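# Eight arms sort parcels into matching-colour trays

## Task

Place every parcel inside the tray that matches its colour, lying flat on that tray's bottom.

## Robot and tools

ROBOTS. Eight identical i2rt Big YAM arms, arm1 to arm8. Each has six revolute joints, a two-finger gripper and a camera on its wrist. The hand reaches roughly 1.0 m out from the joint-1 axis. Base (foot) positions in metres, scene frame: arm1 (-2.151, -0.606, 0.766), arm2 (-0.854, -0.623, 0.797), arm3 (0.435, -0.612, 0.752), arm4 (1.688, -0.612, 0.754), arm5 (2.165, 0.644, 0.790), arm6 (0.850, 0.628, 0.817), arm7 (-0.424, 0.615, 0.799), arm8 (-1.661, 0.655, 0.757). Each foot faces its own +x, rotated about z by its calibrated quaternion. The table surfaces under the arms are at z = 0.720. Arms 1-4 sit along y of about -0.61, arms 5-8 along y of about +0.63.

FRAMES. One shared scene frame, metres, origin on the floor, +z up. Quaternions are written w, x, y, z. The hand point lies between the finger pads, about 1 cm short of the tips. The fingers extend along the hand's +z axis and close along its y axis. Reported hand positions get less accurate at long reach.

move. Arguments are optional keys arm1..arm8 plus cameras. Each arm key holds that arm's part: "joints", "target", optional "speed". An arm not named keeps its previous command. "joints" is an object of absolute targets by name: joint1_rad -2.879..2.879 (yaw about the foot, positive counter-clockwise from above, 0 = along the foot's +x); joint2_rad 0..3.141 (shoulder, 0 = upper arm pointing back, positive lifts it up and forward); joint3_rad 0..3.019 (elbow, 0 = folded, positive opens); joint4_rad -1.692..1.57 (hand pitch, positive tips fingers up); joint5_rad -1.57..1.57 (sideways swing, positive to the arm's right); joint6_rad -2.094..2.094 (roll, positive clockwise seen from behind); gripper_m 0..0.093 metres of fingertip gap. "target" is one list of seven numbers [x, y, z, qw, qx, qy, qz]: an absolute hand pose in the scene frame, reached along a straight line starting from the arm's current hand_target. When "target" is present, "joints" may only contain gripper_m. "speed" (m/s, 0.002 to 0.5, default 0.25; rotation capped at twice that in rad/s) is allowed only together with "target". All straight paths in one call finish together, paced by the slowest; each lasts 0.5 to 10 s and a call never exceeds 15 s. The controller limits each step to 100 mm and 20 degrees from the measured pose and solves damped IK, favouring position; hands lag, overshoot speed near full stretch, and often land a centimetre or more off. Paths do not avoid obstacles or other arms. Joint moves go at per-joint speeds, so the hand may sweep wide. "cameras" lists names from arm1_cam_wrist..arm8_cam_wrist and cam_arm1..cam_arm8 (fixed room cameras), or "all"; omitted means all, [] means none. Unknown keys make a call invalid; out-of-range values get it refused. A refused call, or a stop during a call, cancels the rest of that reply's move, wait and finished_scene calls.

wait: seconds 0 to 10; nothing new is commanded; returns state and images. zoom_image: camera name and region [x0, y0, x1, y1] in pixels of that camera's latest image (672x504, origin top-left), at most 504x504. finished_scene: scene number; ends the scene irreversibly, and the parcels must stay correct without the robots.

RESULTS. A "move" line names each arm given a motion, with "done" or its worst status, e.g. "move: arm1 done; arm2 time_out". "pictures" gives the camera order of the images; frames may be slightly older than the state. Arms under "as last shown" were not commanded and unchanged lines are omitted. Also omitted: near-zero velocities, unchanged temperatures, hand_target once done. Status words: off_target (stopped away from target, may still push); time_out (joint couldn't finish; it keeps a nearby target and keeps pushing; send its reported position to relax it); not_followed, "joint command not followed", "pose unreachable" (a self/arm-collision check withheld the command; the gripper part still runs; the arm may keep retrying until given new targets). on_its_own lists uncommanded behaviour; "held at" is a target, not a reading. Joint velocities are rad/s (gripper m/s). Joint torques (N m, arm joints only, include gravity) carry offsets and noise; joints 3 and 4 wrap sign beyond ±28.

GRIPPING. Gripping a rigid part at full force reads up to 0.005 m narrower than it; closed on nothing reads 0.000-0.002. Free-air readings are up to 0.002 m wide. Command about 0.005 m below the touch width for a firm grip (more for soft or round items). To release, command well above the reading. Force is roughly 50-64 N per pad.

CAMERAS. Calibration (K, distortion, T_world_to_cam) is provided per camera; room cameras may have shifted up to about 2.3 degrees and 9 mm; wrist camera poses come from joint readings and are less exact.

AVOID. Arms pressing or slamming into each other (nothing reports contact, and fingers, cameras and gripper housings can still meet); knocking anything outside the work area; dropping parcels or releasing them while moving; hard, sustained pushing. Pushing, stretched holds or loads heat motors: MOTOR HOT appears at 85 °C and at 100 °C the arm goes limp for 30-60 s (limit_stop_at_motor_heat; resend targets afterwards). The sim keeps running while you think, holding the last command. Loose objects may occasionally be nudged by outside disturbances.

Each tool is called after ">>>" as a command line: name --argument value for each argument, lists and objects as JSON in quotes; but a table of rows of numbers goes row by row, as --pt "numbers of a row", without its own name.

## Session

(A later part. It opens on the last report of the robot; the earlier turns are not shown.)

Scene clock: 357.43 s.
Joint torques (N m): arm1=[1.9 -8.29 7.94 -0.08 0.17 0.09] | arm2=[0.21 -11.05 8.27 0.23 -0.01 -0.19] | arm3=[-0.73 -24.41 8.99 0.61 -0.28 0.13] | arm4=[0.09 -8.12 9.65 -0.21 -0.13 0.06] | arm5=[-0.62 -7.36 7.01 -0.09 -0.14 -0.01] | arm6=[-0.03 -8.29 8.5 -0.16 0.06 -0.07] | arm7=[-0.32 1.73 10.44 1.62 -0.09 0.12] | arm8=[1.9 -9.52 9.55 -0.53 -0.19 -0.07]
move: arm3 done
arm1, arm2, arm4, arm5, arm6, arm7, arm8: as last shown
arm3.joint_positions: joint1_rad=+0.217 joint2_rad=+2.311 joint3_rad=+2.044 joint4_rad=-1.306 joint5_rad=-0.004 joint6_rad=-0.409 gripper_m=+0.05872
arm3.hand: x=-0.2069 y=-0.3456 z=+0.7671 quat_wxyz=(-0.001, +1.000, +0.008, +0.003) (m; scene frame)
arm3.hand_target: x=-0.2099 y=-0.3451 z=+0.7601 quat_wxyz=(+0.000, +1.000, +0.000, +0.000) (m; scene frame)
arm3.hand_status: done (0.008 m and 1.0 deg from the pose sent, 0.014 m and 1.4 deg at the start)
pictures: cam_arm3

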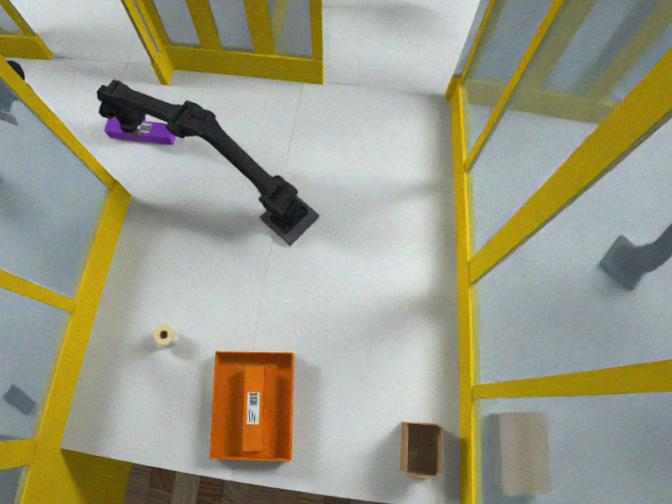

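>>> move --arm3 '{"joints":{"gripper_m":0.093}}' --cameras '[]'

>>> move --arm3 '{"target":[-0.207,-0.345,0.90,0,1,0,0]}' --arm7 '{"joints":{"joint1_rad":-1.134,"joint6_rad":0}}' --cameras '[]'

>>> move --arm3 '{"target":[0.08,-0.466,1.05,0,1,0,0]}' --cameras '[]'

>>> move --arm3 '{"joints":{"joint1_rad":-0.7}}' --arm2 '{"target":[-0.207,-0.345,0.885,0,0,1,0]}' --cameras '["arm2_cam_wrist"]'

Scene clock: 374.30 s.
Joint torques (N m): arm1=[1.96 -8.18 7.94 -0.1 0.2 0.05] | arm2=[0.21 -11.05 8.25 0.21 -0.01 -0.19] | arm3=[-0.67 -24.41 8.99 0.65 -0.29 0.13] | arm4=[0.15 -8.12 9.63 -0.2 -0.13 0.06] | arm5=[-1.44 -8.12 7.1 -0.18 -0.08 0] | arm6=[-0.03 -8.35 8.5 -0.14 0.06 -0.07] | arm7=[-0.09 1.61 10.44 1.59 -0.09 0.12] | arm8=[2.02 -9.05 9.54 -0.5 -0.17 -0.08]
move: arm3 done
arm1, arm2, arm4, arm5, arm6, arm8: as last shown
arm3.joint_positions: joint1_rad=+0.217 joint2_rad=+2.311 joint3_rad=+2.044 joint4_rad=-1.306 joint5_rad=-0.004 joint6_rad=-0.409 gripper_m=+0.09286
arm3.joint_status: all done
arm3.hand: x=-0.2069 y=-0.3456 z=+0.7671 quat_wxyz=(-0.001, +1.000, +0.008, +0.003) (m; scene frame)
arm7.joint_positions: joint1_rad=-0.316 joint2_rad=+0.535 joint3_rad=+1.368 joint4_rad=-1.177 joint5_rad=-0.073 joint6_rad=-0.126 gripper_m=+0.09396
arm7.hand: x=-0.2873 y=+0.4416 z=+1.3804 quat_wxyz=(-0.508, -0.311, -0.757, +0.270) (m; scene frame)
pictures: none

Scene clock: 375.87 s.
Joint torques (N m): arm1=[2.14 -8.23 7.99 -0.13 0.18 0.07] | arm2=[0.21 -11.05 8.27 0.21 -0.01 -0.19] | arm3=[-1.03 -25.47 14.17 -0.57 -0.29 0.09] | arm4=[0.15 -8.12 9.65 -0.2 -0.13 0.06] | arm5=[-0.73 -8.12 7.09 -0.13 -0.07 0.01] | arm6=[-0.03 -8.29 8.5 -0.16 0.06 -0.06] | arm7=[-0.97 1.61 10.48 1.61 -0.08 0.2] | arm8=[2.02 -9.35 9.47 -0.54 -0.19 -0.06]
move: arm3 off_target; arm7 done
arm1, arm2, arm4, arm5, arm6, arm8: as last shown
arm3.joint_positions: joint1_rad=+0.217 joint2_rad=+2.250 joint3_rad=+2.217 joint4_rad=-1.586 joint5_rad=-0.004 joint6_rad=-0.409 gripper_m=+0.09297
arm3.hand: x=-0.1957 y=-0.3511 z=+0.8740 quat_wxyz=(+0.008, +1.000, +0.008, +0.024) (m; scene frame)
arm3.hand_target: x=-0.2057 y=-0.3455 z=+0.9001 quat_wxyz=(+0.000, +1.000, +0.000, -0.001) (m; scene frame)
arm3.hand_status: off_target (0.029 m and 3.1 deg from the pose sent, 0.133 m and 1.0 deg at the start; pose on its path clipped on 7 of 47 steps)
arm7.joint_positions: joint1_rad=-1.125 joint2_rad=+0.535 joint3_rad=+1.368 joint4_rad=-1.177 joint5_rad=-0.073 joint6_rad=-0.010 gripper_m=+0.09397
arm7.joint_status: all done
arm7.hand: x=-0.4535 y=+0.3963 z=+1.3803 quat_wxyz=(-0.386, -0.615, -0.539, +0.426) (m; scene frame)
pictures: none

Scene clock: 378.10 s.
Joint torques (N m): arm1=[1.79 -8.18 8.05 -0.13 0.16 0.07] | arm2=[0.21 -11.05 8.27 0.21 -0.01 -0.19] | arm3=[-0.97 -12.04 9.28 -0.28 -0.28 0.09] | arm4=[0.09 -8.12 9.65 -0.2 -0.13 0.06] | arm5=[-0.15 -7.47 7.16 -0.12 -0.1 0] | arm6=[0.03 -8.35 8.51 -0.13 0.06 -0.07] | arm7=[-1.2 1.61 10.48 1.59 -0.09 0.22] | arm8=[1.96 -9.11 9.54 -0.49 -0.2 -0.08]
move: arm3 done
arm1, arm2, arm4, arm5, arm6, arm7, arm8: as last shown
arm3.joint_positions: joint1_rad=+0.217 joint2_rad=+1.346 joint3_rad=+1.420 joint4_rad=-1.636 joint5_rad=-0.004 joint6_rad=-0.409 gripper_m=+0.09297
arm3.hand: x=+0.0765 y=-0.4655 z=+1.0480 quat_wxyz=(-0.003, +1.000, +0.008, -0.002) (m; scene frame)
arm3.hand_target: x=+0.0800 y=-0.4660 z=+1.0501 quat_wxyz=(+0.000, +1.000, +0.000, +0.000) (m; scene frame)
arm3.hand_status: done (0.004 m and 1.0 deg from the pose sent, 0.347 m and 3.1 deg at the start)
pictures: none

Scene clock: 380.60 s.
Joint torques (N m): arm1=[1.61 -7.94 7.91 -0.06 0.18 0.09] | arm2=[0.09 -25.17 11.85 0.16 0 -0.19] | arm3=[-1.73 -11.99 9.28 -0.24 -0.21 0.08] | arm4=[0.09 -8.12 9.63 -0.2 -0.13 0.06] | arm5=[-0.67 -7.06 7.13 0.01 -0.07 0.02] | arm6=[-0.03 -8.29 8.51 -0.16 0.05 -0.07] | arm7=[-1.14 1.49 10.44 1.62 -0.09 0.2] | arm8=[2.02 -9.41 9.4 -0.49 -0.18 -0.06]
move: arm2 off_target; arm3 done
arm1, arm4, arm5, arm6, arm7, arm8: as last shown
arm2.joint_positions: joint1_rad=-2.072 joint2_rad=+2.274 joint3_rad=+2.153 joint4_rad=-1.465 joint5_rad=+0.002 joint6_rad=+0.420 gripper_m=+0.09292
arm2.hand: x=-0.2170 y=-0.3482 z=+0.8809 quat_wxyz=(+0.007, -0.006, -1.000, +0.004) (m; scene frame)
arm2.hand_target: x=-0.2074 y=-0.3452 z=+0.8850 quat_wxyz=(-0.001, +0.000, -1.000, +0.000) (m; scene frame)
arm2.hand_status: off_target (0.011 m and 1.1 deg from the pose sent, 0.362 m and 1.3 deg at the start)
arm3.joint_positions: joint1_rad=-0.687 joint2_rad=+1.346 joint3_rad=+1.420 joint4_rad=-1.636 joint5_rad=-0.006 joint6_rad=-0.409 gripper_m=+0.09297
arm3.joint_status: all done
arm3.hand: x=+0.3289 y=-0.2413 z=+1.0507 quat_wxyz=(-0.005, +0.903, -0.430, -0.004) (m; scene frame)
pictures: arm2_cam_wrist
camera_calibration:
arm2_cam_wrist: T_world_to_cam=[[-0.0170032, -0.999657, 0.0199234, -0.370465], [-0.80387, 0.0255167, 0.594257, -0.684624], [-0.594562, -0.00591151, -0.804028, 0.697818], [0, 0, 0, 1]]

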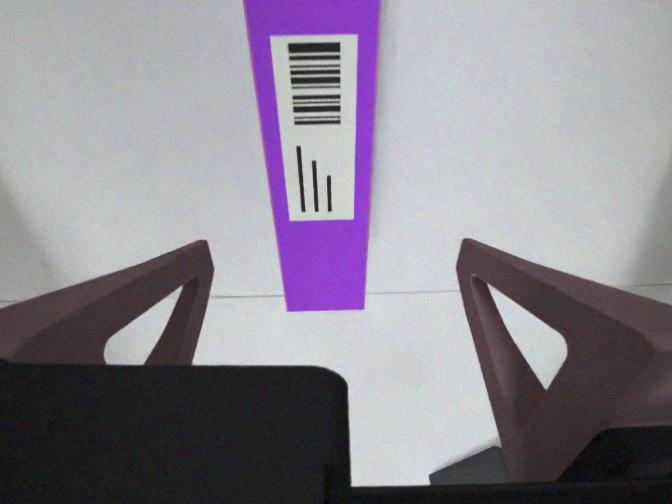

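>>> move --arm2 '{"target":[-0.197,-0.336,0.87,0,0,1,0],"speed":0.1}' --cameras '[]'

>>> move --arm2 '{"target":[-0.198,-0.336,0.767,0,0,1,0],"speed":0.2}' --cameras '["arm2_cam_wrist"]'

>>> move --arm2 '{"joints":{"gripper_m":0.04}}' --cameras '["arm2_cam_wrist"]'

Scene clock: 390.47 s.
Joint torques (N m): arm1=[2.14 -7.82 8.01 -0.16 0.19 0.09] | arm2=[0.56 -25.82 11.89 0.13 -0.01 -0.13] | arm3=[-1.73 -12.04 9.26 -0.21 -0.21 0.08] | arm4=[0.09 -8.06 9.63 -0.2 -0.13 0.06] | arm5=[-0.85 -7.41 6.97 0.01 -0.09 0.07] | arm6=[0.03 -8.35 8.49 -0.14 0.06 -0.07] | arm7=[-1.14 1.49 10.48 1.58 -0.1 0.21] | arm8=[1.96 -9.29 9.46 -0.51 -0.18 -0.06]
move: arm2 off_target
arm1.joint_positions: joint1_rad=-1.548 joint2_rad=+1.332 joint3_rad=+1.383 joint4_rad=-1.598 joint5_rad=+0.004 joint6_rad=-0.070 gripper_m=+0.08489
arm1.hand: x=-2.3040 y=-0.9577 z=+1.0574 quat_wxyz=(-0.009, -0.814, -0.581, +0.013) (m; scene frame)
arm2.joint_positions: joint1_rad=-2.072 joint2_rad=+2.328 joint3_rad=+2.212 joint4_rad=-1.470 joint5_rad=+0.002 joint6_rad=+0.420 gripper_m=+0.09292
arm2.hand: x=-0.2050 y=-0.3430 z=+0.8664 quat_wxyz=(+0.007, -0.006, -1.000, +0.004) (m; scene frame)
arm2.hand_target: x=-0.1974 y=-0.3362 z=+0.8701 quat_wxyz=(-0.001, +0.000, -1.000, +0.000) (m; scene frame)
arm2.hand_status: off_target (0.011 m and 1.1 deg from the pose sent, 0.026 m and 1.1 deg at the start)
arm3, arm5, arm6, arm7, arm8: as last shown
arm4.joint_positions: joint1_rad=-1.862 joint2_rad=+1.342 joint3_rad=+1.425 joint4_rad=-1.631 joint5_rad=-0.013 joint6_rad=+0.034 gripper_m=+0.08491
arm4.hand: x=+1.9310 y=-0.9140 z=+1.0547 quat_wxyz=(-0.010, -0.455, -0.891, +0.006) (m; scene frame)
pictures: none

Scene clock: 391.70 s.
Joint torques (N m): arm1=[1.67 -8.29 7.91 -0.13 0.19 0.07] | arm2=[0.62 -27.34 8.92 0.88 -0.01 -0.13] | arm3=[-1.79 -12.22 9.29 -0.24 -0.21 0.09] | arm4=[0.09 -8.12 9.63 -0.2 -0.13 0.06] | arm5=[-0.85 -7.47 6.97 -0.09 -0.1 0.01] | arm6=[0.03 -8.35 8.5 -0.17 0.06 -0.07] | arm7=[-1.08 1.61 10.44 1.63 -0.08 0.2] | arm8=[2.37 -9.29 9.5 -0.5 -0.19 -0.07]
move: arm2 done
arm1, arm3, arm4, arm5, arm7, arm8: as last shown
arm2.joint_positions: joint1_rad=-2.072 joint2_rad=+2.415 joint3_rad=+2.106 joint4_rad=-1.280 joint5_rad=+0.002 joint6_rad=+0.420 gripper_m=+0.09292
arm2.hand: x=-0.2027 y=-0.3419 z=+0.7667 quat_wxyz=(+0.008, -0.006, -1.000, +0.004) (m; scene frame)
arm2.hand_target: x=-0.1981 y=-0.3361 z=+0.7671 quat_wxyz=(+0.000, +0.000, -1.000, +0.000) (m; scene frame)
arm2.hand_status: done (0.008 m and 1.2 deg from the pose sent, 0.100 m and 1.1 deg at the start)
arm6.joint_positions: joint1_rad=-0.308 joint2_rad=+1.354 joint3_rad=+1.243 joint4_rad=-1.467 joint5_rad=-0.001 joint6_rad=-0.198 gripper_m=+0.09290
arm6.hand: x=+1.0813 y=+0.3210 z=+1.0438 quat_wxyz=(+0.003, -0.356, -0.934, -0.002) (m; scene frame)
pictures: arm2_cam_wrist
camera_calibration:
arm2_cam_wrist: T_world_to_cam=[[-0.0169502, -0.999635, 0.0210254, -0.362482], [-0.802411, 0.0261459, 0.596198, -0.606424], [-0.59653, -0.00676535, -0.802562, 0.612639], [0, 0, 0, 1]]

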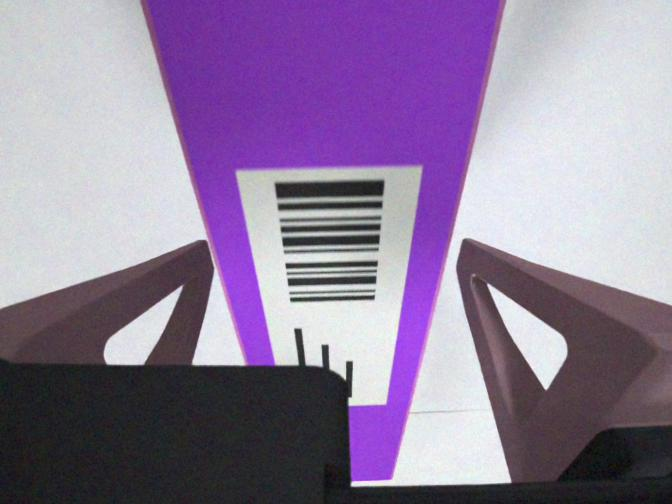

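Scene clock: 392.30 s.
Joint torques (N m): arm1=[2.14 -8.12 8.02 -0.1 0.15 0.06] | arm2=[0.62 -27.34 8.99 0.85 0 -0.13] | arm3=[-1.79 -12.04 9.29 -0.23 -0.22 0.09] | arm4=[0.09 -8.12 9.65 -0.18 -0.13 0.06] | arm5=[-0.79 -7.65 7.06 -0.08 -0.11 0.03] | arm6=[0.03 -8.35 8.5 -0.16 0.06 -0.07] | arm7=[-1.14 1.49 10.47 1.59 -0.09 0.22] | arm8=[1.9 -9.52 9.5 -0.5 -0.19 -0.07]
move: arm2 off_target
arm1, arm3, arm4, arm6, arm7: as last shown
arm2.joint_positions: joint1_rad=-2.072 joint2_rad=+2.415 joint3_rad=+2.106 joint4_rad=-1.279 joint5_rad=+0.002 joint6_rad=+0.420 gripper_m=+0.05868
arm2.joint_status: gripper_m off_target (ended at +0.05871, target +0.04000)
arm2.hand: x=-0.2026 y=-0.3417 z=+0.7667 quat_wxyz=(+0.008, -0.006, -1.000, +0.004) (m; scene frame)
arm5.joint_positions: joint1_rad=+1.555 joint2_rad=+1.324 joint3_rad=+1.305 joint4_rad=-1.536 joint5_rad=+0.000 joint6_rad=-0.285 gripper_m=+0.09288
arm5.hand: x=+2.0590 y=+0.2763 z=+1.0489 quat_wxyz=(+0.003, +0.704, +0.710, -0.003) (m; scene frame)
arm8.joint_positions: joint1_rad=+0.328 joint2_rad=+1.339 joint3_rad=+1.408 joint4_rad=-1.623 joint5_rad=+0.003 joint6_rad=-0.272 gripper_m=+0.09292
arm8.hand: x=-1.7678 y=+0.2844 z=+1.0529 quat_wxyz=(-0.003, -0.709, -0.705, +0.008) (m; scene frame)
pictures: arm2_cam_wrist
camera_calibration:
arm2_cam_wrist: T_world_to_cam=[[-0.0169691, -0.999649, 0.0203632, -0.361845], [-0.802738, 0.0257626, 0.595775, -0.606181], [-0.59609, -0.00623659, -0.802893, 0.613248], [0, 0, 0, 1]]

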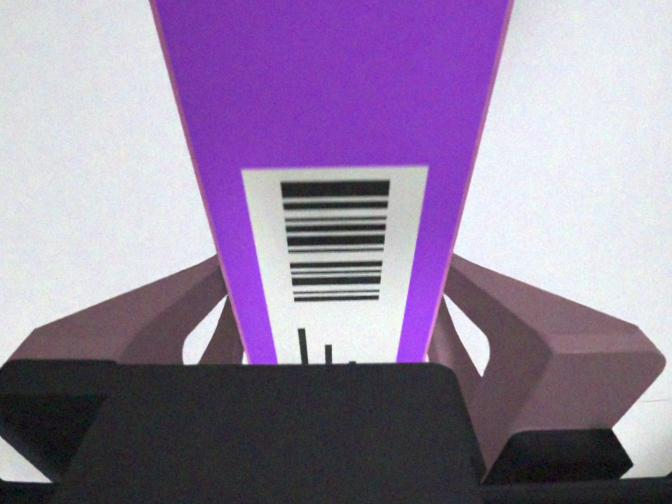

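>>> move --arm2 '{"target":[-0.205,-0.34,0.90,0,0,1,0]}' --cameras '[]'

>>> move --arm2 '{"target":[-0.503,-0.472,1.05,0,0,1,0]}' --cameras '[]'

>>> move --arm2 '{"joints":{"joint1_rad":-1.391,"joint6_rad":-0.3}}' --cameras '[]'

>>> move --arm2 '{"target":[-0.53,0.0,0.87,0,-0.707,0.707,0]}' --cameras '["cam_arm2"]'

>>> move --arm2 '{"target":[-0.53,0.0,0.773,0,-0.707,0.707,0],"speed":0.12}' --cameras '[]'

>>> move --arm2 '{"target":[-0.53,0.0,0.756,0,-0.707,0.707,0],"speed":0.05}' --cameras '[]'

Scene clock: 406.03 s.
Joint torques (N m): arm1=[1.85 -8.12 7.99 -0.24 0.17 0.09] | arm2=[0.56 -25.41 11.64 0.13 0.01 -0.14] | arm3=[-1.79 -12.1 9.26 -0.25 -0.21 0.09] | arm4=[0.09 -8.12 9.63 -0.2 -0.13 0.06] | arm5=[-0.62 -7.41 7.04 -0.23 -0.1 0.02] | arm6=[-0.03 -8.29 8.49 -0.16 0.06 -0.07] | arm7=[-1.03 1.49 10.47 1.55 -0.09 0.2] | arm8=[1.9 -9.41 9.52 -0.54 -0.19 -0.06]
move: arm2 done
arm1, arm3, arm4, arm5, arm6, arm7, arm8: as last shown
arm2.joint_positions: joint1_rad=-2.072 joint2_rad=+2.286 joint3_rad=+2.216 joint4_rad=-1.514 joint5_rad=+0.002 joint6_rad=+0.420 gripper_m=+0.05868
arm2.hand: x=-0.2120 y=-0.3460 z=+0.8971 quat_wxyz=(+0.005, -0.006, -1.000, +0.003) (m; scene frame)
arm2.hand_target: x=-0.2053 y=-0.3402 z=+0.9000 quat_wxyz=(-0.001, +0.000, -1.000, +0.000) (m; scene frame)
arm2.hand_status: done (0.010 m and 1.0 deg from the pose sent, 0.133 m and 1.2 deg at the start)
pictures: none

Scene clock: 408.33 s.
Joint torques (N m): arm1=[2.14 -8.12 7.95 -0.12 0.15 0.06] | arm2=[0.21 -11.34 8.38 0.2 0 -0.18] | arm3=[-1.67 -12.04 9.28 -0.25 -0.22 0.09] | arm4=[0.09 -8.06 9.65 -0.2 -0.13 0.06] | arm5=[-1.55 -7.47 7.04 -0.08 -0.07 0] | arm6=[0.03 -8.29 8.51 -0.14 0.06 -0.07] | arm7=[-1.14 1.55 10.45 1.62 -0.08 0.2] | arm8=[2.14 -9.35 9.51 -0.46 -0.2 -0.05]
move: arm2 done
arm1, arm3, arm4, arm5, arm6, arm7, arm8: as last shown
arm2.joint_positions: joint1_rad=-2.072 joint2_rad=+1.334 joint3_rad=+1.296 joint4_rad=-1.519 joint5_rad=+0.002 joint6_rad=+0.420 gripper_m=+0.05868
arm2.hand: x=-0.5011 y=-0.4713 z=+1.0518 quat_wxyz=(-0.007, -0.006, -1.000, -0.003) (m; scene frame)
arm2.hand_target: x=-0.5029 y=-0.4720 z=+1.0500 quat_wxyz=(+0.000, +0.000, -1.000, +0.000) (m; scene frame)
arm2.hand_status: done (0.003 m and 1.1 deg from the pose sent, 0.352 m and 1.0 deg at the start)
pictures: none

Scene clock: 410.13 s.
Joint torques (N m): arm1=[1.96 -8.47 7.95 -0.2 0.17 0.07] | arm2=[0.62 -11.34 8.38 0.21 -0.05 -0.23] | arm3=[-1.67 -11.93 9.26 -0.24 -0.21 0.08] | arm4=[0.09 -8.12 9.65 -0.2 -0.13 0.06] | arm5=[-1.14 -7.12 7.04 -0.08 -0.07 0.02] | arm6=[0.03 -8.29 8.5 -0.14 0.06 -0.07] | arm7=[-1.2 1.55 10.47 1.58 -0.08 0.21] | arm8=[1.9 -9.29 9.51 -0.54 -0.18 -0.06]
move: arm2 done
arm1, arm3, arm4, arm5, arm6, arm8: as last shown
arm2.joint_positions: joint1_rad=-1.396 joint2_rad=+1.334 joint3_rad=+1.296 joint4_rad=-1.519 joint5_rad=+0.002 joint6_rad=-0.286 gripper_m=+0.05866
arm2.joint_status: all done
arm2.hand: x=-0.6741 y=-0.2837 z=+1.0520 quat_wxyz=(-0.007, +0.633, -0.774, -0.003) (m; scene frame)
arm7.joint_positions: joint1_rad=-1.125 joint2_rad=+0.535 joint3_rad=+1.368 joint4_rad=-1.177 joint5_rad=-0.073 joint6_rad=-0.010 gripper_m=+0.09397
arm7.hand: x=-0.4535 y=+0.3963 z=+1.3803 quat_wxyz=(-0.386, -0.615, -0.539, +0.426) (m; scene frame)
pictures: none

Scene clock: 412.67 s.
Joint torques (N m): arm1=[2.08 -8.35 7.95 -0.09 0.18 0.07] | arm2=[0.79 -25.47 11.96 0.08 -0.08 -0.19] | arm3=[-1.79 -11.99 9.29 -0.21 -0.21 0.08] | arm4=[0.09 -8.12 9.63 -0.2 -0.13 0.06] | arm5=[-1.14 -7.12 6.99 -0.14 -0.08 0.03] | arm6=[0.09 -8.35 8.5 -0.14 0.06 -0.06] | arm7=[-1.26 1.67 10.47 1.54 -0.09 0.2] | arm8=[1.85 -9.35 9.54 -0.58 -0.2 -0.07]
move: arm2 off_target
arm1, arm3, arm4, arm5, arm6, arm7, arm8: as last shown
arm2.joint_positions: joint1_rad=-1.396 joint2_rad=+2.277 joint3_rad=+2.109 joint4_rad=-1.425 joint5_rad=+0.002 joint6_rad=-0.465 gripper_m=+0.05866
arm2.hand: x=-0.5312 y=-0.0127 z=+0.8628 quat_wxyz=(+0.010, +0.700, -0.714, +0.004) (m; scene frame)
arm2.hand_target: x=-0.5304 y=-0.0005 z=+0.8701 quat_wxyz=(-0.001, +0.707, -0.707, +0.000) (m; scene frame)
arm2.hand_status: off_target (0.015 m and 1.7 deg from the pose sent, 0.367 m and 11.5 deg at the start)
pictures: cam_arm2

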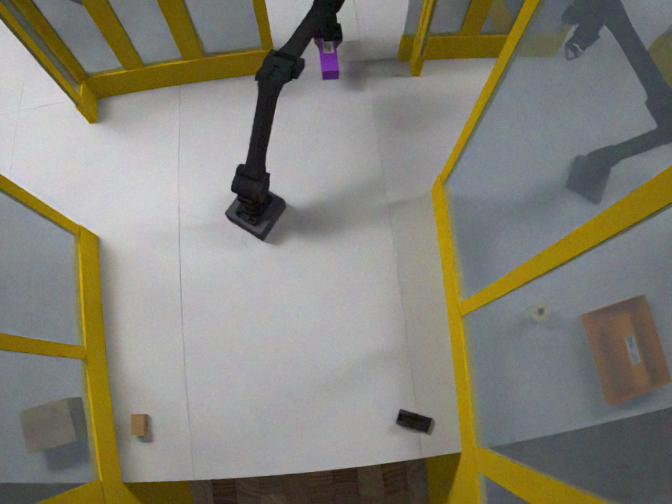

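Scene clock: 414.10 s.
Joint torques (N m): arm1=[1.9 -8.06 7.97 -0.03 0.19 0.1] | arm2=[0.79 -26.7 8.42 0.88 -0.08 -0.2] | arm3=[-1.73 -11.93 9.31 -0.24 -0.21 0.09] | arm4=[0.15 -8.12 9.63 -0.2 -0.13 0.06] | arm5=[-0.91 -8.12 7.01 -0.05 -0.08 0.01] | arm6=[-0.03 -8.35 8.51 -0.14 0.06 -0.07] | arm7=[-1.03 1.67 10.45 1.62 -0.08 0.19] | arm8=[1.9 -9.23 9.51 -0.51 -0.19 -0.08]
move: arm2 done
arm1, arm4, arm5, arm6, arm7, arm8: as last shown
arm2.joint_positions: joint1_rad=-1.396 joint2_rad=+2.363 joint3_rad=+2.035 joint4_rad=-1.251 joint5_rad=+0.002 joint6_rad=-0.465 gripper_m=+0.05866
arm2.hand: x=-0.5275 y=-0.0055 z=+0.7772 quat_wxyz=(+0.004, +0.700, -0.714, +0.002) (m; scene frame)
arm2.hand_target: x=-0.5301 y=-0.0001 z=+0.7729 quat_wxyz=(+0.000, +0.707, -0.707, +0.000) (m; scene frame)
arm2.hand_status: done (0.007 m and 1.3 deg from the pose sent, 0.091 m and 1.7 deg at the start)
arm3.joint_positions: joint1_rad=-0.687 joint2_rad=+1.346 joint3_rad=+1.420 joint4_rad=-1.636 joint5_rad=-0.006 joint6_rad=-0.409 gripper_m=+0.09297
arm3.hand: x=+0.3289 y=-0.2413 z=+1.0507 quat_wxyz=(-0.005, +0.903, -0.430, -0.004) (m; scene frame)
pictures: none

Scene clock: 415.20 s.
Joint torques (N m): arm1=[2.2 -8 7.9 -0.08 0.15 0.08] | arm2=[0.79 -25.52 7.84 0.95 -0.09 -0.19] | arm3=[-1.9 -12.04 9.28 -0.23 -0.22 0.08] | arm4=[0.15 -8.12 9.65 -0.2 -0.13 0.06] | arm5=[-0.91 -7.41 7.01 -0.18 -0.06 0.01] | arm6=[0.03 -8.29 8.5 -0.16 0.05 -0.07] | arm7=[-1.2 1.44 10.47 1.58 -0.09 0.21] | arm8=[1.79 -9.29 9.54 -0.57 -0.19 -0.07]
move: arm2 off_target
arm1.joint_positions: joint1_rad=-1.548 joint2_rad=+1.332 joint3_rad=+1.383 joint4_rad=-1.598 joint5_rad=+0.004 joint6_rad=-0.070 gripper_m=+0.08489
arm1.hand: x=-2.3040 y=-0.9577 z=+1.0574 quat_wxyz=(-0.009, -0.814, -0.581, +0.013) (m; scene frame)
arm2.joint_positions: joint1_rad=-1.396 joint2_rad=+2.369 joint3_rad=+2.029 joint4_rad=-1.221 joint5_rad=+0.002 joint6_rad=-0.466 gripper_m=+0.05866
arm2.hand: x=-0.5255 y=-0.0017 z=+0.7707 quat_wxyz=(-0.005, +0.700, -0.714, -0.001) (m; scene frame)
arm2.hand_target: x=-0.5301 y=-0.0002 z=+0.7562 quat_wxyz=(+0.000, +0.707, -0.707, +0.000) (m; scene frame)
arm2.hand_status: off_target (0.015 m and 1.3 deg from the pose sent, 0.022 m and 1.2 deg at the start)
arm3, arm5, arm6, arm7, arm8: as last shown
arm4.joint_positions: joint1_rad=-1.862 joint2_rad=+1.342 joint3_rad=+1.425 joint4_rad=-1.631 joint5_rad=-0.013 joint6_rad=+0.034 gripper_m=+0.08491
arm4.hand: x=+1.9310 y=-0.9140 z=+1.0547 quat_wxyz=(-0.010, -0.455, -0.891, +0.006) (m; scene frame)
pictures: none

>>> move --arm2 '{"joints":{"gripper_m":0.093}}' --cameras '[]'

>>> move --arm2 '{"target":[-0.527,0.0,0.90,0,-0.707,0.707,0]}' --cameras '[]'

>>> move --arm2 '{"target":[-0.675,-0.284,1.05,0,-0.707,0.707,0]}' --cameras '[]'

>>> move --arm7 '{"target":[-0.526,-0.005,0.885,0,0.707,0.707,0]}' --cameras '["arm7_cam_wrist"]'

Scene clock: 424.80 s.
Joint torques (N m): arm1=[1.85 -8.18 7.97 -0.09 0.15 0.08] | arm2=[0.79 -25.52 7.84 0.95 -0.09 -0.19] | arm3=[-1.67 -11.99 9.28 -0.25 -0.21 0.08] | arm4=[0.09 -8.12 9.63 -0.2 -0.13 0.06] | arm5=[-0.62 -7.59 7.19 -0.1 -0.1 0.05] | arm6=[0.03 -8.29 8.49 -0.14 0.06 -0.07] | arm7=[-0.97 1.44 10.41 1.57 -0.09 0.2] | arm8=[2.08 -9.47 9.48 -0.54 -0.18 -0.07]
move: arm2 done
arm1, arm3, arm4, arm5, arm7, arm8: as last shown
arm2.joint_positions: joint1_rad=-1.396 joint2_rad=+2.369 joint3_rad=+2.029 joint4_rad=-1.221 joint5_rad=+0.002 joint6_rad=-0.466 gripper_m=+0.09281
arm2.joint_status: all done
arm2.hand: x=-0.5255 y=-0.0017 z=+0.7707 quat_wxyz=(-0.005, +0.700, -0.714, -0.001) (m; scene frame)
arm6.joint_positions: joint1_rad=-0.308 joint2_rad=+1.354 joint3_rad=+1.243 joint4_rad=-1.467 joint5_rad=-0.001 joint6_rad=-0.198 gripper_m=+0.09290
arm6.hand: x=+1.0813 y=+0.3210 z=+1.0438 quat_wxyz=(+0.003, -0.356, -0.934, -0.002) (m; scene frame)
pictures: none

Scene clock: 426.30 s.
Joint torques (N m): arm1=[1.96 -8.12 7.9 -0.2 0.16 0.06] | arm2=[0.5 -24.82 11.54 0.17 -0.08 -0.2] | arm3=[-1.67 -12.04 9.28 -0.24 -0.21 0.09] | arm4=[0.09 -8.12 9.63 -0.2 -0.13 0.06] | arm5=[-0.85 -7.94 7.23 -0.1 -0.09 0.06] | arm6=[0.03 -8.35 8.5 -0.14 0.05 -0.07] | arm7=[-1.14 1.61 10.45 1.62 -0.08 0.21] | arm8=[1.96 -9.17 9.51 -0.53 -0.19 -0.07]
move: arm2 done
arm1, arm3, arm4, arm6, arm7: as last shown
arm2.joint_positions: joint1_rad=-1.396 joint2_rad=+2.265 joint3_rad=+2.186 joint4_rad=-1.500 joint5_rad=+0.002 joint6_rad=-0.469 gripper_m=+0.09292
arm2.hand: x=-0.5290 y=-0.0086 z=+0.9004 quat_wxyz=(+0.003, +0.701, -0.713, +0.001) (m; scene frame)
arm2.hand_target: x=-0.5272 y=-0.0003 z=+0.8998 quat_wxyz=(+0.000, +0.707, -0.707, +0.000) (m; scene frame)
arm2.hand_status: done (0.009 m and 1.0 deg from the pose sent, 0.129 m and 1.3 deg at the start)
arm5.joint_positions: joint1_rad=+1.555 joint2_rad=+1.324 joint3_rad=+1.305 joint4_rad=-1.536 joint5_rad=+0.000 joint6_rad=-0.285 gripper_m=+0.09288
arm5.hand: x=+2.0590 y=+0.2763 z=+1.0489 quat_wxyz=(+0.003, +0.704, +0.710, -0.003) (m; scene frame)
arm8.joint_positions: joint1_rad=+0.328 joint2_rad=+1.339 joint3_rad=+1.408 joint4_rad=-1.623 joint5_rad=+0.003 joint6_rad=-0.272 gripper_m=+0.09292
arm8.hand: x=-1.7678 y=+0.2844 z=+1.0529 quat_wxyz=(-0.003, -0.709, -0.705, +0.008) (m; scene frame)
pictures: none

Scene clock: 428.57 s.
Joint torques (N m): arm1=[1.55 -8.18 8.05 -0.03 0.16 0.08] | arm2=[0.38 -11.16 8.27 0.21 -0.09 -0.19] | arm3=[-1.73 -11.87 9.28 -0.25 -0.21 0.09] | arm4=[0.09 -8.12 9.65 -0.2 -0.13 0.06] | arm5=[-0.85 -7.47 7.1 -0.25 -0.1 0.02] | arm6=[0.03 -8.35 8.5 -0.16 0.06 -0.07] | arm7=[-1.08 1.55 10.41 1.61 -0.09 0.21] | arm8=[1.79 -9.64 9.47 -0.51 -0.19 -0.06]
move: arm2 done
arm1, arm3, arm4, arm5, arm6, arm7, arm8: as last shown
arm2.joint_positions: joint1_rad=-1.396 joint2_rad=+1.336 joint3_rad=+1.301 joint4_rad=-1.519 joint5_rad=+0.002 joint6_rad=-0.471 gripper_m=+0.09292
arm2.hand: x=-0.6734 y=-0.2825 z=+1.0532 quat_wxyz=(-0.009, +0.702, -0.712, -0.002) (m; scene frame)
arm2.hand_target: x=-0.6750 y=-0.2840 z=+1.0500 quat_wxyz=(+0.000, +0.707, -0.707, +0.000) (m; scene frame)
arm2.hand_status: done (0.004 m and 1.3 deg from the pose sent, 0.346 m and 1.0 deg at the start)
pictures: none

Scene clock: 432.17 s.
Joint torques (N m): arm1=[2.14 -8.23 8.09 -0.16 0.18 0.07] | arm2=[0.32 -11.22 8.25 0.21 -0.09 -0.2] | arm3=[-1.67 -12.04 9.26 -0.28 -0.21 0.09] | arm4=[0.09 -8.12 9.65 -0.2 -0.13 0.06] | arm5=[-1.2 -7.77 7.17 -0.17 -0.05 0.01] | arm6=[0.03 -8.35 8.51 -0.14 0.06 -0.07] | arm7=[0.56 -16.26 14.54 -0.38 0.07 0.01] | arm8=[2.26 -9.29 9.47 -0.51 -0.17 -0.06]
move: arm7 off_target
arm1, arm2, arm3, arm4, arm5, arm6, arm8: as last shown
arm7.joint_positions: joint1_rad=-1.104 joint2_rad=+2.042 joint3_rad=+1.727 joint4_rad=-1.289 joint5_rad=-0.005 joint6_rad=-0.153 gripper_m=+0.09397
arm7.hand: x=-0.5279 y=+0.0143 z=+0.8710 quat_wxyz=(+0.009, -0.714, -0.700, -0.015) (m; scene frame)
arm7.hand_target: x=-0.5257 y=-0.0039 z=+0.8852 quat_wxyz=(+0.000, -0.707, -0.707, +0.000) (m; scene frame)
arm7.hand_status: off_target (0.024 m and 2.3 deg from the pose sent, 0.642 m and 70.6 deg at the start)
pictures: arm7_cam_wrist
camera_calibration:
arm7_cam_wrist: T_world_to_cam=[[-0.999984, 0.00394053, 0.00403548, -0.534629], [0.00557175, 0.80134, 0.598183, -0.52316], [-0.000876633, 0.598196, -0.801349, 0.810239], [0, 0, 0, 1]]

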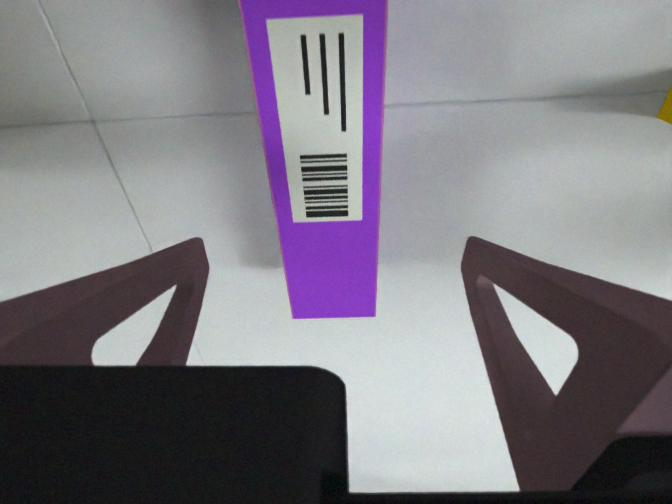

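>>> move --arm7 '{"target":[-0.519,-0.012,0.87,0,0.707,0.707,0],"speed":0.1}' --cameras '[]'

>>> move --arm7 '{"target":[-0.519,-0.006,0.761,0,0.707,0.707,0],"speed":0.2}' --cameras '["arm7_cam_wrist"]'

>>> move --arm7 '{"joints":{"gripper_m":0.04}}' --cameras '["arm7_cam_wrist"]'

Scene clock: 445.07 s.
Joint torques (N m): arm1=[2.08 -8.18 7.99 -0.12 0.19 0.08] | arm2=[0.32 -11.16 8.25 0.21 -0.09 -0.19] | arm3=[-1.67 -12.04 9.28 -0.25 -0.21 0.09] | arm4=[0.09 -8.12 9.65 -0.2 -0.13 0.06] | arm5=[-0.56 -7.77 7.05 -0.01 -0.1 0.03] | arm6=[0.03 -8.35 8.5 -0.16 0.06 -0.07] | arm7=[0.44 -15.91 14.79 0.44 0.05 0.13] | arm8=[1.85 -9.35 9.47 -0.46 -0.2 -0.06]
move: arm7 off_target
arm1, arm2, arm3, arm4, arm5, arm6, arm8: as last shown
arm7.joint_positions: joint1_rad=-1.089 joint2_rad=+2.062 joint3_rad=+1.727 joint4_rad=-1.290 joint5_rad=-0.004 joint6_rad=-0.153 gripper_m=+0.09397
arm7.hand: x=-0.5190 y=+0.0143 z=+0.8589 quat_wxyz=(+0.015, -0.709, -0.705, -0.024) (m; scene frame)
arm7.hand_target: x=-0.5186 y=-0.0105 z=+0.8706 quat_wxyz=(+0.000, -0.707, -0.707, +0.000) (m; scene frame)
arm7.hand_status: off_target (0.029 m and 3.2 deg from the pose sent, 0.028 m and 2.3 deg at the start)
pictures: none

Scene clock: 446.47 s.
Joint torques (N m): arm1=[2.02 -8.12 7.94 -0.14 0.18 0.07] | arm2=[0.38 -11.16 8.25 0.21 -0.09 -0.19] | arm3=[-1.67 -11.93 9.31 -0.24 -0.21 0.09] | arm4=[0.09 -8.12 9.65 -0.21 -0.13 0.06] | arm5=[-0.79 -7.71 6.93 -0.31 -0.08 -0.02] | arm6=[0.03 -8.35 8.51 -0.16 0.06 -0.07] | arm7=[0.15 -17.67 8.79 0.54 0.07 0.12] | arm8=[1.96 -9.23 9.5 -0.51 -0.18 -0.06]
move: arm7 done
arm1, arm2, arm3, arm4, arm5, arm6, arm8: as last shown
arm7.joint_positions: joint1_rad=-1.089 joint2_rad=+2.182 joint3_rad=+1.668 joint4_rad=-1.058 joint5_rad=-0.004 joint6_rad=-0.153 gripper_m=+0.09397
arm7.hand: x=-0.5221 y=-0.0044 z=+0.7655 quat_wxyz=(+0.000, -0.709, -0.705, -0.002) (m; scene frame)
arm7.hand_target: x=-0.5189 y=-0.0060 z=+0.7611 quat_wxyz=(+0.000, -0.707, -0.707, +0.000) (m; scene frame)
arm7.hand_status: done (0.006 m and 0.4 deg from the pose sent, 0.100 m and 3.2 deg at the start)
pictures: arm7_cam_wrist
camera_calibration:
arm7_cam_wrist: T_world_to_cam=[[-0.999895, -0.0107594, 0.00967913, -0.532659], [-0.00327347, 0.819607, 0.572916, -0.430326], [-0.0140973, 0.572825, -0.819557, 0.743784], [0, 0, 0, 1]]

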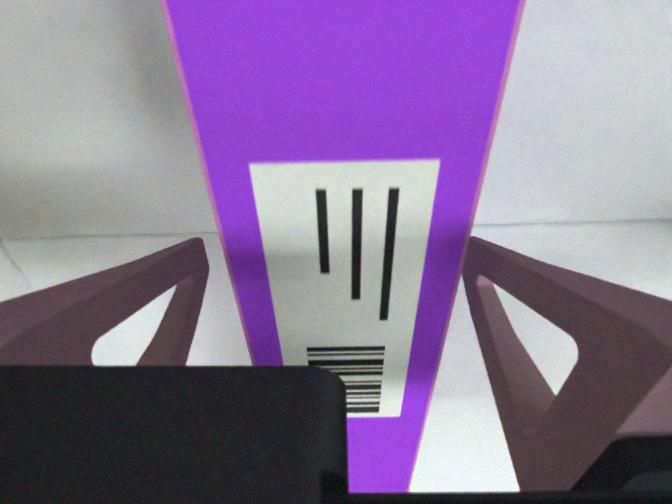

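Scene clock: 447.07 s.
Joint torques (N m): arm1=[2.02 -8.06 7.97 -0.16 0.17 0.05] | arm2=[0.32 -11.16 8.27 0.21 -0.09 -0.19] | arm3=[-1.79 -11.99 9.26 -0.28 -0.21 0.09] | arm4=[0.09 -8.06 9.63 -0.2 -0.13 0.06] | arm5=[-0.97 -7.53 7.17 -0.13 -0.1 -0.01] | arm6=[-0.03 -8.35 8.5 -0.16 0.06 -0.06] | arm7=[0.21 -17.44 8.7 0.5 0.03 0.12] | arm8=[2.02 -9.29 9.59 -0.51 -0.18 -0.06]
move: arm7 off_target
arm1, arm2, arm4, arm5, arm6, arm8: as last shown
arm3.joint_positions: joint1_rad=-0.687 joint2_rad=+1.346 joint3_rad=+1.420 joint4_rad=-1.636 joint5_rad=-0.006 joint6_rad=-0.409 gripper_m=+0.09297
arm3.hand: x=+0.3289 y=-0.2413 z=+1.0507 quat_wxyz=(-0.005, +0.903, -0.430, -0.004) (m; scene frame)
arm7.joint_positions: joint1_rad=-1.089 joint2_rad=+2.182 joint3_rad=+1.668 joint4_rad=-1.058 joint5_rad=-0.004 joint6_rad=-0.153 gripper_m=+0.05981
arm7.joint_status: gripper_m off_target (ended at +0.05984, target +0.04000)
arm7.hand: x=-0.5222 y=-0.0043 z=+0.7655 quat_wxyz=(+0.000, -0.709, -0.705, -0.002) (m; scene frame)
pictures: arm7_cam_wrist
camera_calibration:
arm7_cam_wrist: T_world_to_cam=[[-0.999888, -0.0107633, 0.0104312, -0.53336], [-0.00284401, 0.819538, 0.573017, -0.430196], [-0.0147163, 0.572923, -0.819477, 0.743386], [0, 0, 0, 1]]

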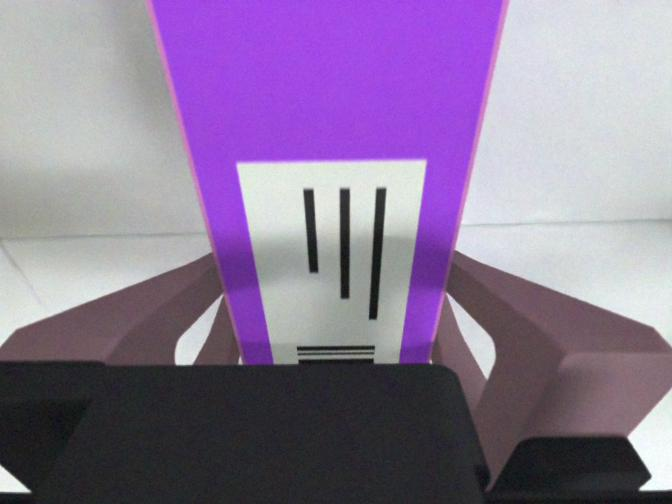

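>>> move --arm7 '{"target":[-0.521,0.0,0.90,0,0.707,0.707,0]}' --cameras '[]'

>>> move --arm7 '{"target":[-0.486,0.24,1.05,0,0.707,0.707,0]}' --cameras '[]'

>>> move --arm7 '{"joints":{"joint1_rad":2.169,"joint6_rad":-0.02}}' --cameras '[]'

>>> move --arm7 '{"target":[-0.397,1.29,0.93,0,-0.701,0.713,0]}' --cameras '["arm7_cam_wrist","cam_arm7"]'

Scene clock: 458.53 s.
Joint torques (N m): arm1=[1.85 -8.12 8.09 -0.13 0.18 0.08] | arm2=[0.32 -11.16 8.27 0.21 -0.09 -0.19] | arm3=[-1.85 -11.99 9.31 -0.24 -0.22 0.08] | arm4=[0.09 -8.12 9.65 -0.2 -0.13 0.06] | arm5=[-1.2 -7.71 7.15 -0.09 -0.1 0.02] | arm6=[-0.03 -8.41 8.49 -0.17 0.05 -0.07] | arm7=[-0.15 -16.5 14.3 -0.35 0.03 0.09] | arm8=[1.96 -9.11 9.48 -0.44 -0.19 -0.07]
move: arm7 off_target
arm1.joint_positions: joint1_rad=-1.548 joint2_rad=+1.332 joint3_rad=+1.383 joint4_rad=-1.598 joint5_rad=+0.004 joint6_rad=-0.070 gripper_m=+0.08489
arm1.hand: x=-2.3040 y=-0.9577 z=+1.0574 quat_wxyz=(-0.009, -0.814, -0.581, +0.013) (m; scene frame)
arm2, arm3, arm5, arm6, arm8: as last shown
arm4.joint_positions: joint1_rad=-1.862 joint2_rad=+1.342 joint3_rad=+1.425 joint4_rad=-1.631 joint5_rad=-0.013 joint6_rad=+0.034 gripper_m=+0.08491
arm4.hand: x=+1.9310 y=-0.9140 z=+1.0547 quat_wxyz=(-0.010, -0.455, -0.891, +0.006) (m; scene frame)
arm7.joint_positions: joint1_rad=-1.089 joint2_rad=+2.023 joint3_rad=+1.730 joint4_rad=-1.314 joint5_rad=-0.004 joint6_rad=-0.153 gripper_m=+0.05981
arm7.hand: x=-0.5187 y=+0.0171 z=+0.8829 quat_wxyz=(+0.010, -0.709, -0.705, -0.017) (m; scene frame)
arm7.hand_target: x=-0.5208 y=+0.0010 z=+0.9004 quat_wxyz=(+0.000, -0.707, -0.707, +0.000) (m; scene frame)
arm7.hand_status: off_target (0.024 m and 2.3 deg from the pose sent, 0.135 m and 0.4 deg at the start)
pictures: none

Scene clock: 460.53 s.
Joint torques (N m): arm1=[1.73 -8.18 8.05 -0.16 0.19 0.08] | arm2=[0.32 -11.22 8.27 0.23 -0.09 -0.19] | arm3=[-1.61 -11.99 9.28 -0.23 -0.22 0.08] | arm4=[0.09 -8.12 9.65 -0.2 -0.13 0.06] | arm5=[-0.73 -7.59 7.16 -0.08 -0.09 0.01] | arm6=[0.03 -8.35 8.5 -0.14 0.05 -0.06] | arm7=[-1.08 -8.94 9.13 -0.24 0.03 0.02] | arm8=[2.02 -9.29 9.48 -0.57 -0.19 -0.06]
move: arm7 done
arm1, arm2, arm3, arm4, arm5, arm8: as last shown
arm6.joint_positions: joint1_rad=-0.308 joint2_rad=+1.354 joint3_rad=+1.243 joint4_rad=-1.467 joint5_rad=-0.001 joint6_rad=-0.198 gripper_m=+0.09290
arm6.hand: x=+1.0813 y=+0.3210 z=+1.0438 quat_wxyz=(+0.003, -0.356, -0.934, -0.002) (m; scene frame)
arm7.joint_positions: joint1_rad=-1.089 joint2_rad=+1.329 joint3_rad=+1.297 joint4_rad=-1.514 joint5_rad=-0.004 joint6_rad=-0.154 gripper_m=+0.05981
arm7.hand: x=-0.4840 y=+0.2339 z=+1.0548 quat_wxyz=(-0.008, -0.708, -0.706, +0.008) (m; scene frame)
arm7.hand_target: x=-0.4859 y=+0.2399 z=+1.0502 quat_wxyz=(+0.000, -0.707, -0.707, +0.000) (m; scene frame)
arm7.hand_status: done (0.008 m and 1.3 deg from the pose sent, 0.281 m and 2.3 deg at the start)
pictures: none

Scene clock: 463.67 s.
Joint torques (N m): arm1=[1.79 -8.12 7.86 -0.06 0.18 0.07] | arm2=[0.32 -11.16 8.27 0.21 -0.09 -0.19] | arm3=[-1.79 -11.99 9.24 -0.23 -0.22 0.09] | arm4=[0.09 -8.12 9.63 -0.2 -0.13 0.06] | arm5=[-1.2 -8 7.17 -0.16 -0.08 0.03] | arm6=[0.03 -8.35 8.5 -0.13 0.06 -0.07] | arm7=[-0.79 -8.88 9.13 -0.21 0.01 0.21] | arm8=[2.08 -9.52 9.48 -0.47 -0.17 -0.06]
move: arm7 done
arm1, arm2, arm3, arm4, arm6: as last shown
arm5.joint_positions: joint1_rad=+1.555 joint2_rad=+1.324 joint3_rad=+1.305 joint4_rad=-1.536 joint5_rad=+0.000 joint6_rad=-0.285 gripper_m=+0.09288
arm5.hand: x=+2.0590 y=+0.2763 z=+1.0489 quat_wxyz=(+0.003, +0.704, +0.710, -0.003) (m; scene frame)
arm7.joint_positions: joint1_rad=+2.176 joint2_rad=+1.329 joint3_rad=+1.297 joint4_rad=-1.514 joint5_rad=-0.003 joint6_rad=-0.029 gripper_m=+0.05972
arm7.joint_status: all done
arm7.hand: x=-0.4102 y=+0.9989 z=+1.0568 quat_wxyz=(-0.009, +0.705, -0.709, -0.011) (m; scene frame)
arm8.joint_positions: joint1_rad=+0.328 joint2_rad=+1.339 joint3_rad=+1.408 joint4_rad=-1.623 joint5_rad=+0.003 joint6_rad=-0.272 gripper_m=+0.09292
arm8.hand: x=-1.7678 y=+0.2844 z=+1.0529 quat_wxyz=(-0.003, -0.709, -0.705, +0.008) (m; scene frame)
pictures: none

Scene clock: 466.00 s.
Joint torques (N m): arm1=[2.08 -8.06 8.01 -0.03 0.17 0.09] | arm2=[0.32 -11.16 8.25 0.21 -0.09 -0.19] | arm3=[-1.73 -12.04 9.31 -0.27 -0.21 0.08] | arm4=[0.09 -8.06 9.63 -0.2 -0.13 0.06] | arm5=[-0.85 -7.94 7.09 -0.06 -0.06 -0.01] | arm6=[0.15 -8.29 8.5 -0.14 0.06 -0.07] | arm7=[-0.73 -17.14 15.65 -0.39 0.08 0.19] | arm8=[1.79 -9.47 9.58 -0.5 -0.18 -0.08]
move: arm7 off_target
arm1, arm3, arm4, arm5, arm6, arm8: as last shown
arm2.joint_positions: joint1_rad=-1.396 joint2_rad=+1.336 joint3_rad=+1.301 joint4_rad=-1.519 joint5_rad=+0.002 joint6_rad=-0.471 gripper_m=+0.09292
arm2.hand: x=-0.6734 y=-0.2825 z=+1.0532 quat_wxyz=(-0.009, +0.702, -0.712, -0.002) (m; scene frame)
arm7.joint_positions: joint1_rad=+2.176 joint2_rad=+2.161 joint3_rad=+2.044 joint4_rad=-1.490 joint5_rad=-0.003 joint6_rad=-0.029 gripper_m=+0.05972
arm7.hand: x=-0.4007 y=+1.2735 z=+0.9178 quat_wxyz=(+0.014, +0.705, -0.709, +0.010) (m; scene frame)
arm7.hand_target: x=-0.3971 y=+1.2890 z=+0.9301 quat_wxyz=(-0.001, +0.701, -0.713, -0.001) (m; scene frame)
arm7.hand_status: off_target (0.021 m and 2.1 deg from the pose sent, 0.318 m and 1.7 deg at the start)
pictures: arm7_cam_wrist, cam_arm7
camera_calibration:
arm7_cam_wrist: T_world_to_cam=[[0.999913, 0.0101556, 0.00836988, 0.376886], [0.0031385, -0.801669, 0.59776, 0.479895], [0.0127805, -0.597682, -0.801632, 1.62329], [0, 0, 0, 1]]

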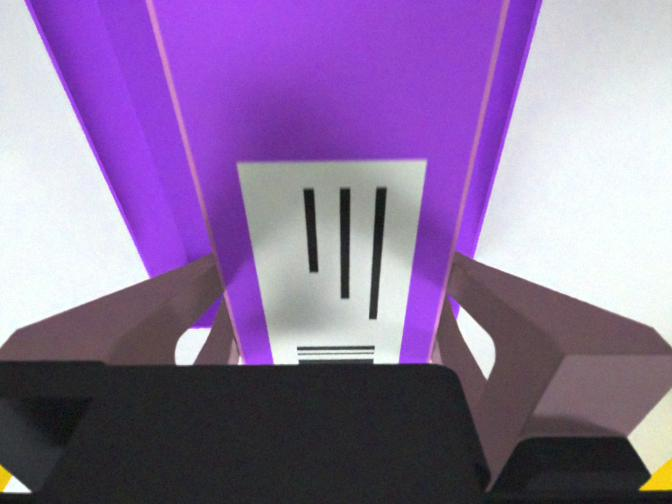

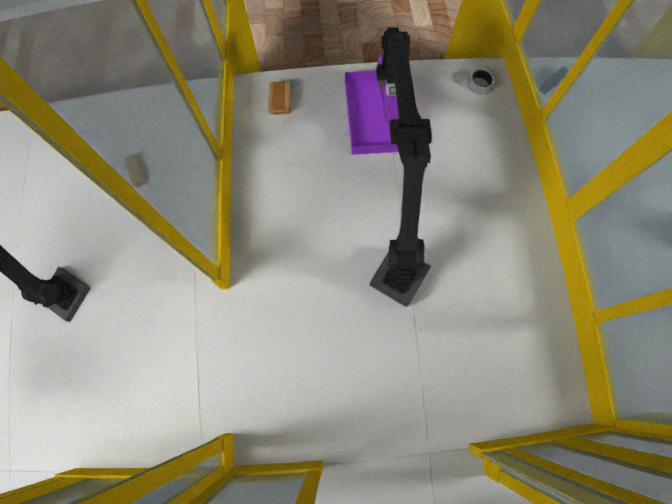

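>>> move --arm7 '{"target":[-0.425,1.305,0.89,0,-0.701,0.713,0],"speed":0.12}' --cameras '["arm7_cam_wrist"]'

>>> move --arm7 '{"target":[-0.425,1.302,0.770,0,-0.701,0.713,0],"speed":0.12}' --cameras '["arm7_cam_wrist","cam_arm7"]'

Scene clock: 479.37 s.
Joint torques (N m): arm1=[1.73 -8 8.01 -0.21 0.17 0.07] | arm2=[0.32 -11.16 8.25 0.21 -0.09 -0.19] | arm3=[-1.79 -12.04 9.31 -0.25 -0.22 0.09] | arm4=[0.09 -8.12 9.65 -0.2 -0.13 0.06] | arm5=[-0.85 -7.65 7.2 -0.05 -0.06 0.04] | arm6=[0.09 -8.29 8.49 -0.14 0.06 -0.06] | arm7=[-0.5 -18.37 15.46 0.43 0.07 0.22] | arm8=[2.14 -9.17 9.51 -0.51 -0.18 -0.08]
move: arm7 off_target
arm1, arm2, arm3, arm4, arm5, arm6, arm8: as last shown
arm7.joint_positions: joint1_rad=+2.211 joint2_rad=+2.232 joint3_rad=+2.047 joint4_rad=-1.453 joint5_rad=-0.003 joint6_rad=+0.010 gripper_m=+0.05972
arm7.hand: x=-0.4244 y=+1.2815 z=+0.8728 quat_wxyz=(+0.024, +0.703, -0.710, +0.022) (m; scene frame)
arm7.hand_target: x=-0.4249 y=+1.3032 z=+0.8905 quat_wxyz=(+0.000, +0.701, -0.713, +0.000) (m; scene frame)
arm7.hand_status: off_target (0.029 m and 3.8 deg from the pose sent, 0.049 m and 2.1 deg at the start)
pictures: arm7_cam_wrist
camera_calibration:
arm7_cam_wrist: T_world_to_cam=[[0.999929, 0.00706512, 0.00960436, 0.403736], [-0.000451862, -0.782493, 0.622659, 0.465403], [0.0119145, -0.622619, -0.782435, 1.60716], [0, 0, 0, 1]]

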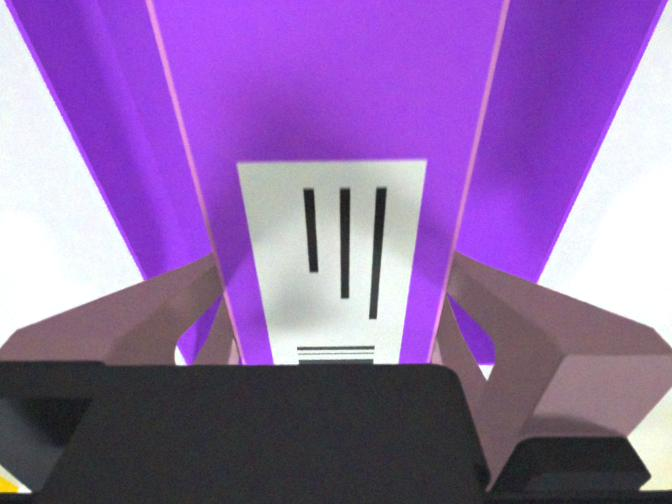

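Scene clock: 480.97 s.
Joint torques (N m): arm1=[2.02 -8.06 7.92 -0.1 0.17 0.09] | arm2=[0.32 -11.16 8.25 0.21 -0.09 -0.19] | arm3=[-1.61 -12.1 9.26 -0.25 -0.22 0.08] | arm4=[0.09 -8.12 9.65 -0.2 -0.13 0.06] | arm5=[-1.14 -8 7.09 -0.05 -0.07 0.01] | arm6=[0.03 -8.35 8.49 -0.13 0.06 -0.07] | arm7=[-0.09 -18.55 8.91 0.51 0.09 0.21] | arm8=[2.02 -9.29 9.5 -0.54 -0.18 -0.07]
move: arm7 off_target
arm1, arm2, arm3, arm4, arm5, arm6, arm8: as last shown
arm7.joint_positions: joint1_rad=+2.211 joint2_rad=+2.323 joint3_rad=+1.961 joint4_rad=-1.205 joint5_rad=-0.003 joint6_rad=+0.010 gripper_m=+0.05972
arm7.hand: x=-0.4245 y=+1.3032 z=+0.7804 quat_wxyz=(-0.001, +0.704, -0.710, -0.004) (m; scene frame)
arm7.hand_target: x=-0.4249 y=+1.3019 z=+0.7701 quat_wxyz=(+0.000, +0.701, -0.713, +0.000) (m; scene frame)
arm7.hand_status: off_target (0.011 m and 0.6 deg from the pose sent, 0.105 m and 3.7 deg at the start)
pictures: arm7_cam_wrist, cam_arm7
camera_calibration:
arm7_cam_wrist: T_world_to_cam=[[0.99993, 0.00632622, 0.0100146, 0.40518], [-0.000438427, -0.825099, 0.564988, 0.640529], [0.0118373, -0.564953, -0.825038, 1.50649], [0, 0, 0, 1]]

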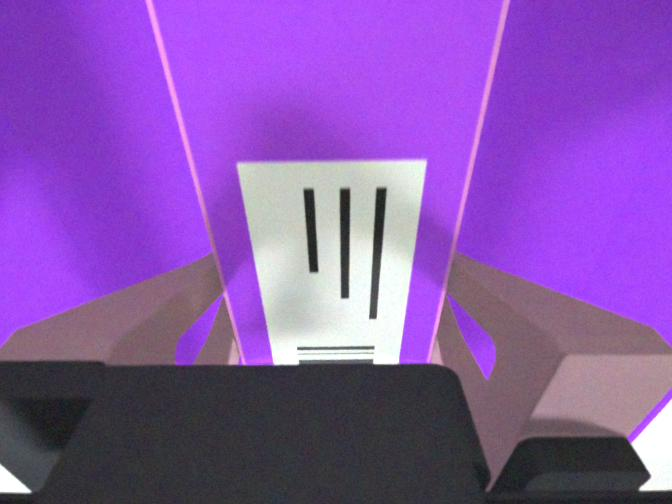

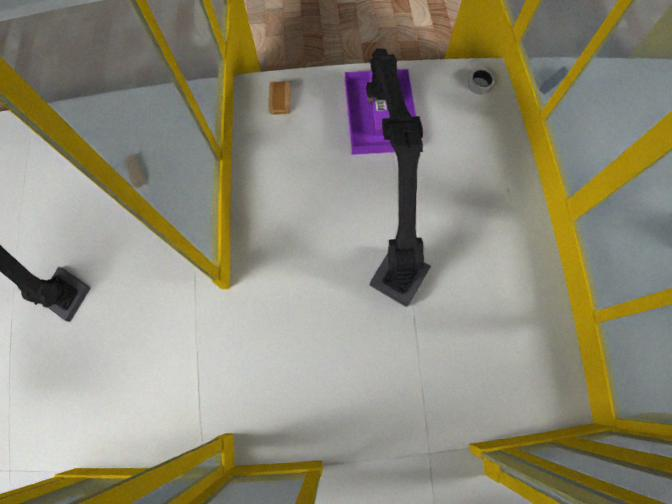

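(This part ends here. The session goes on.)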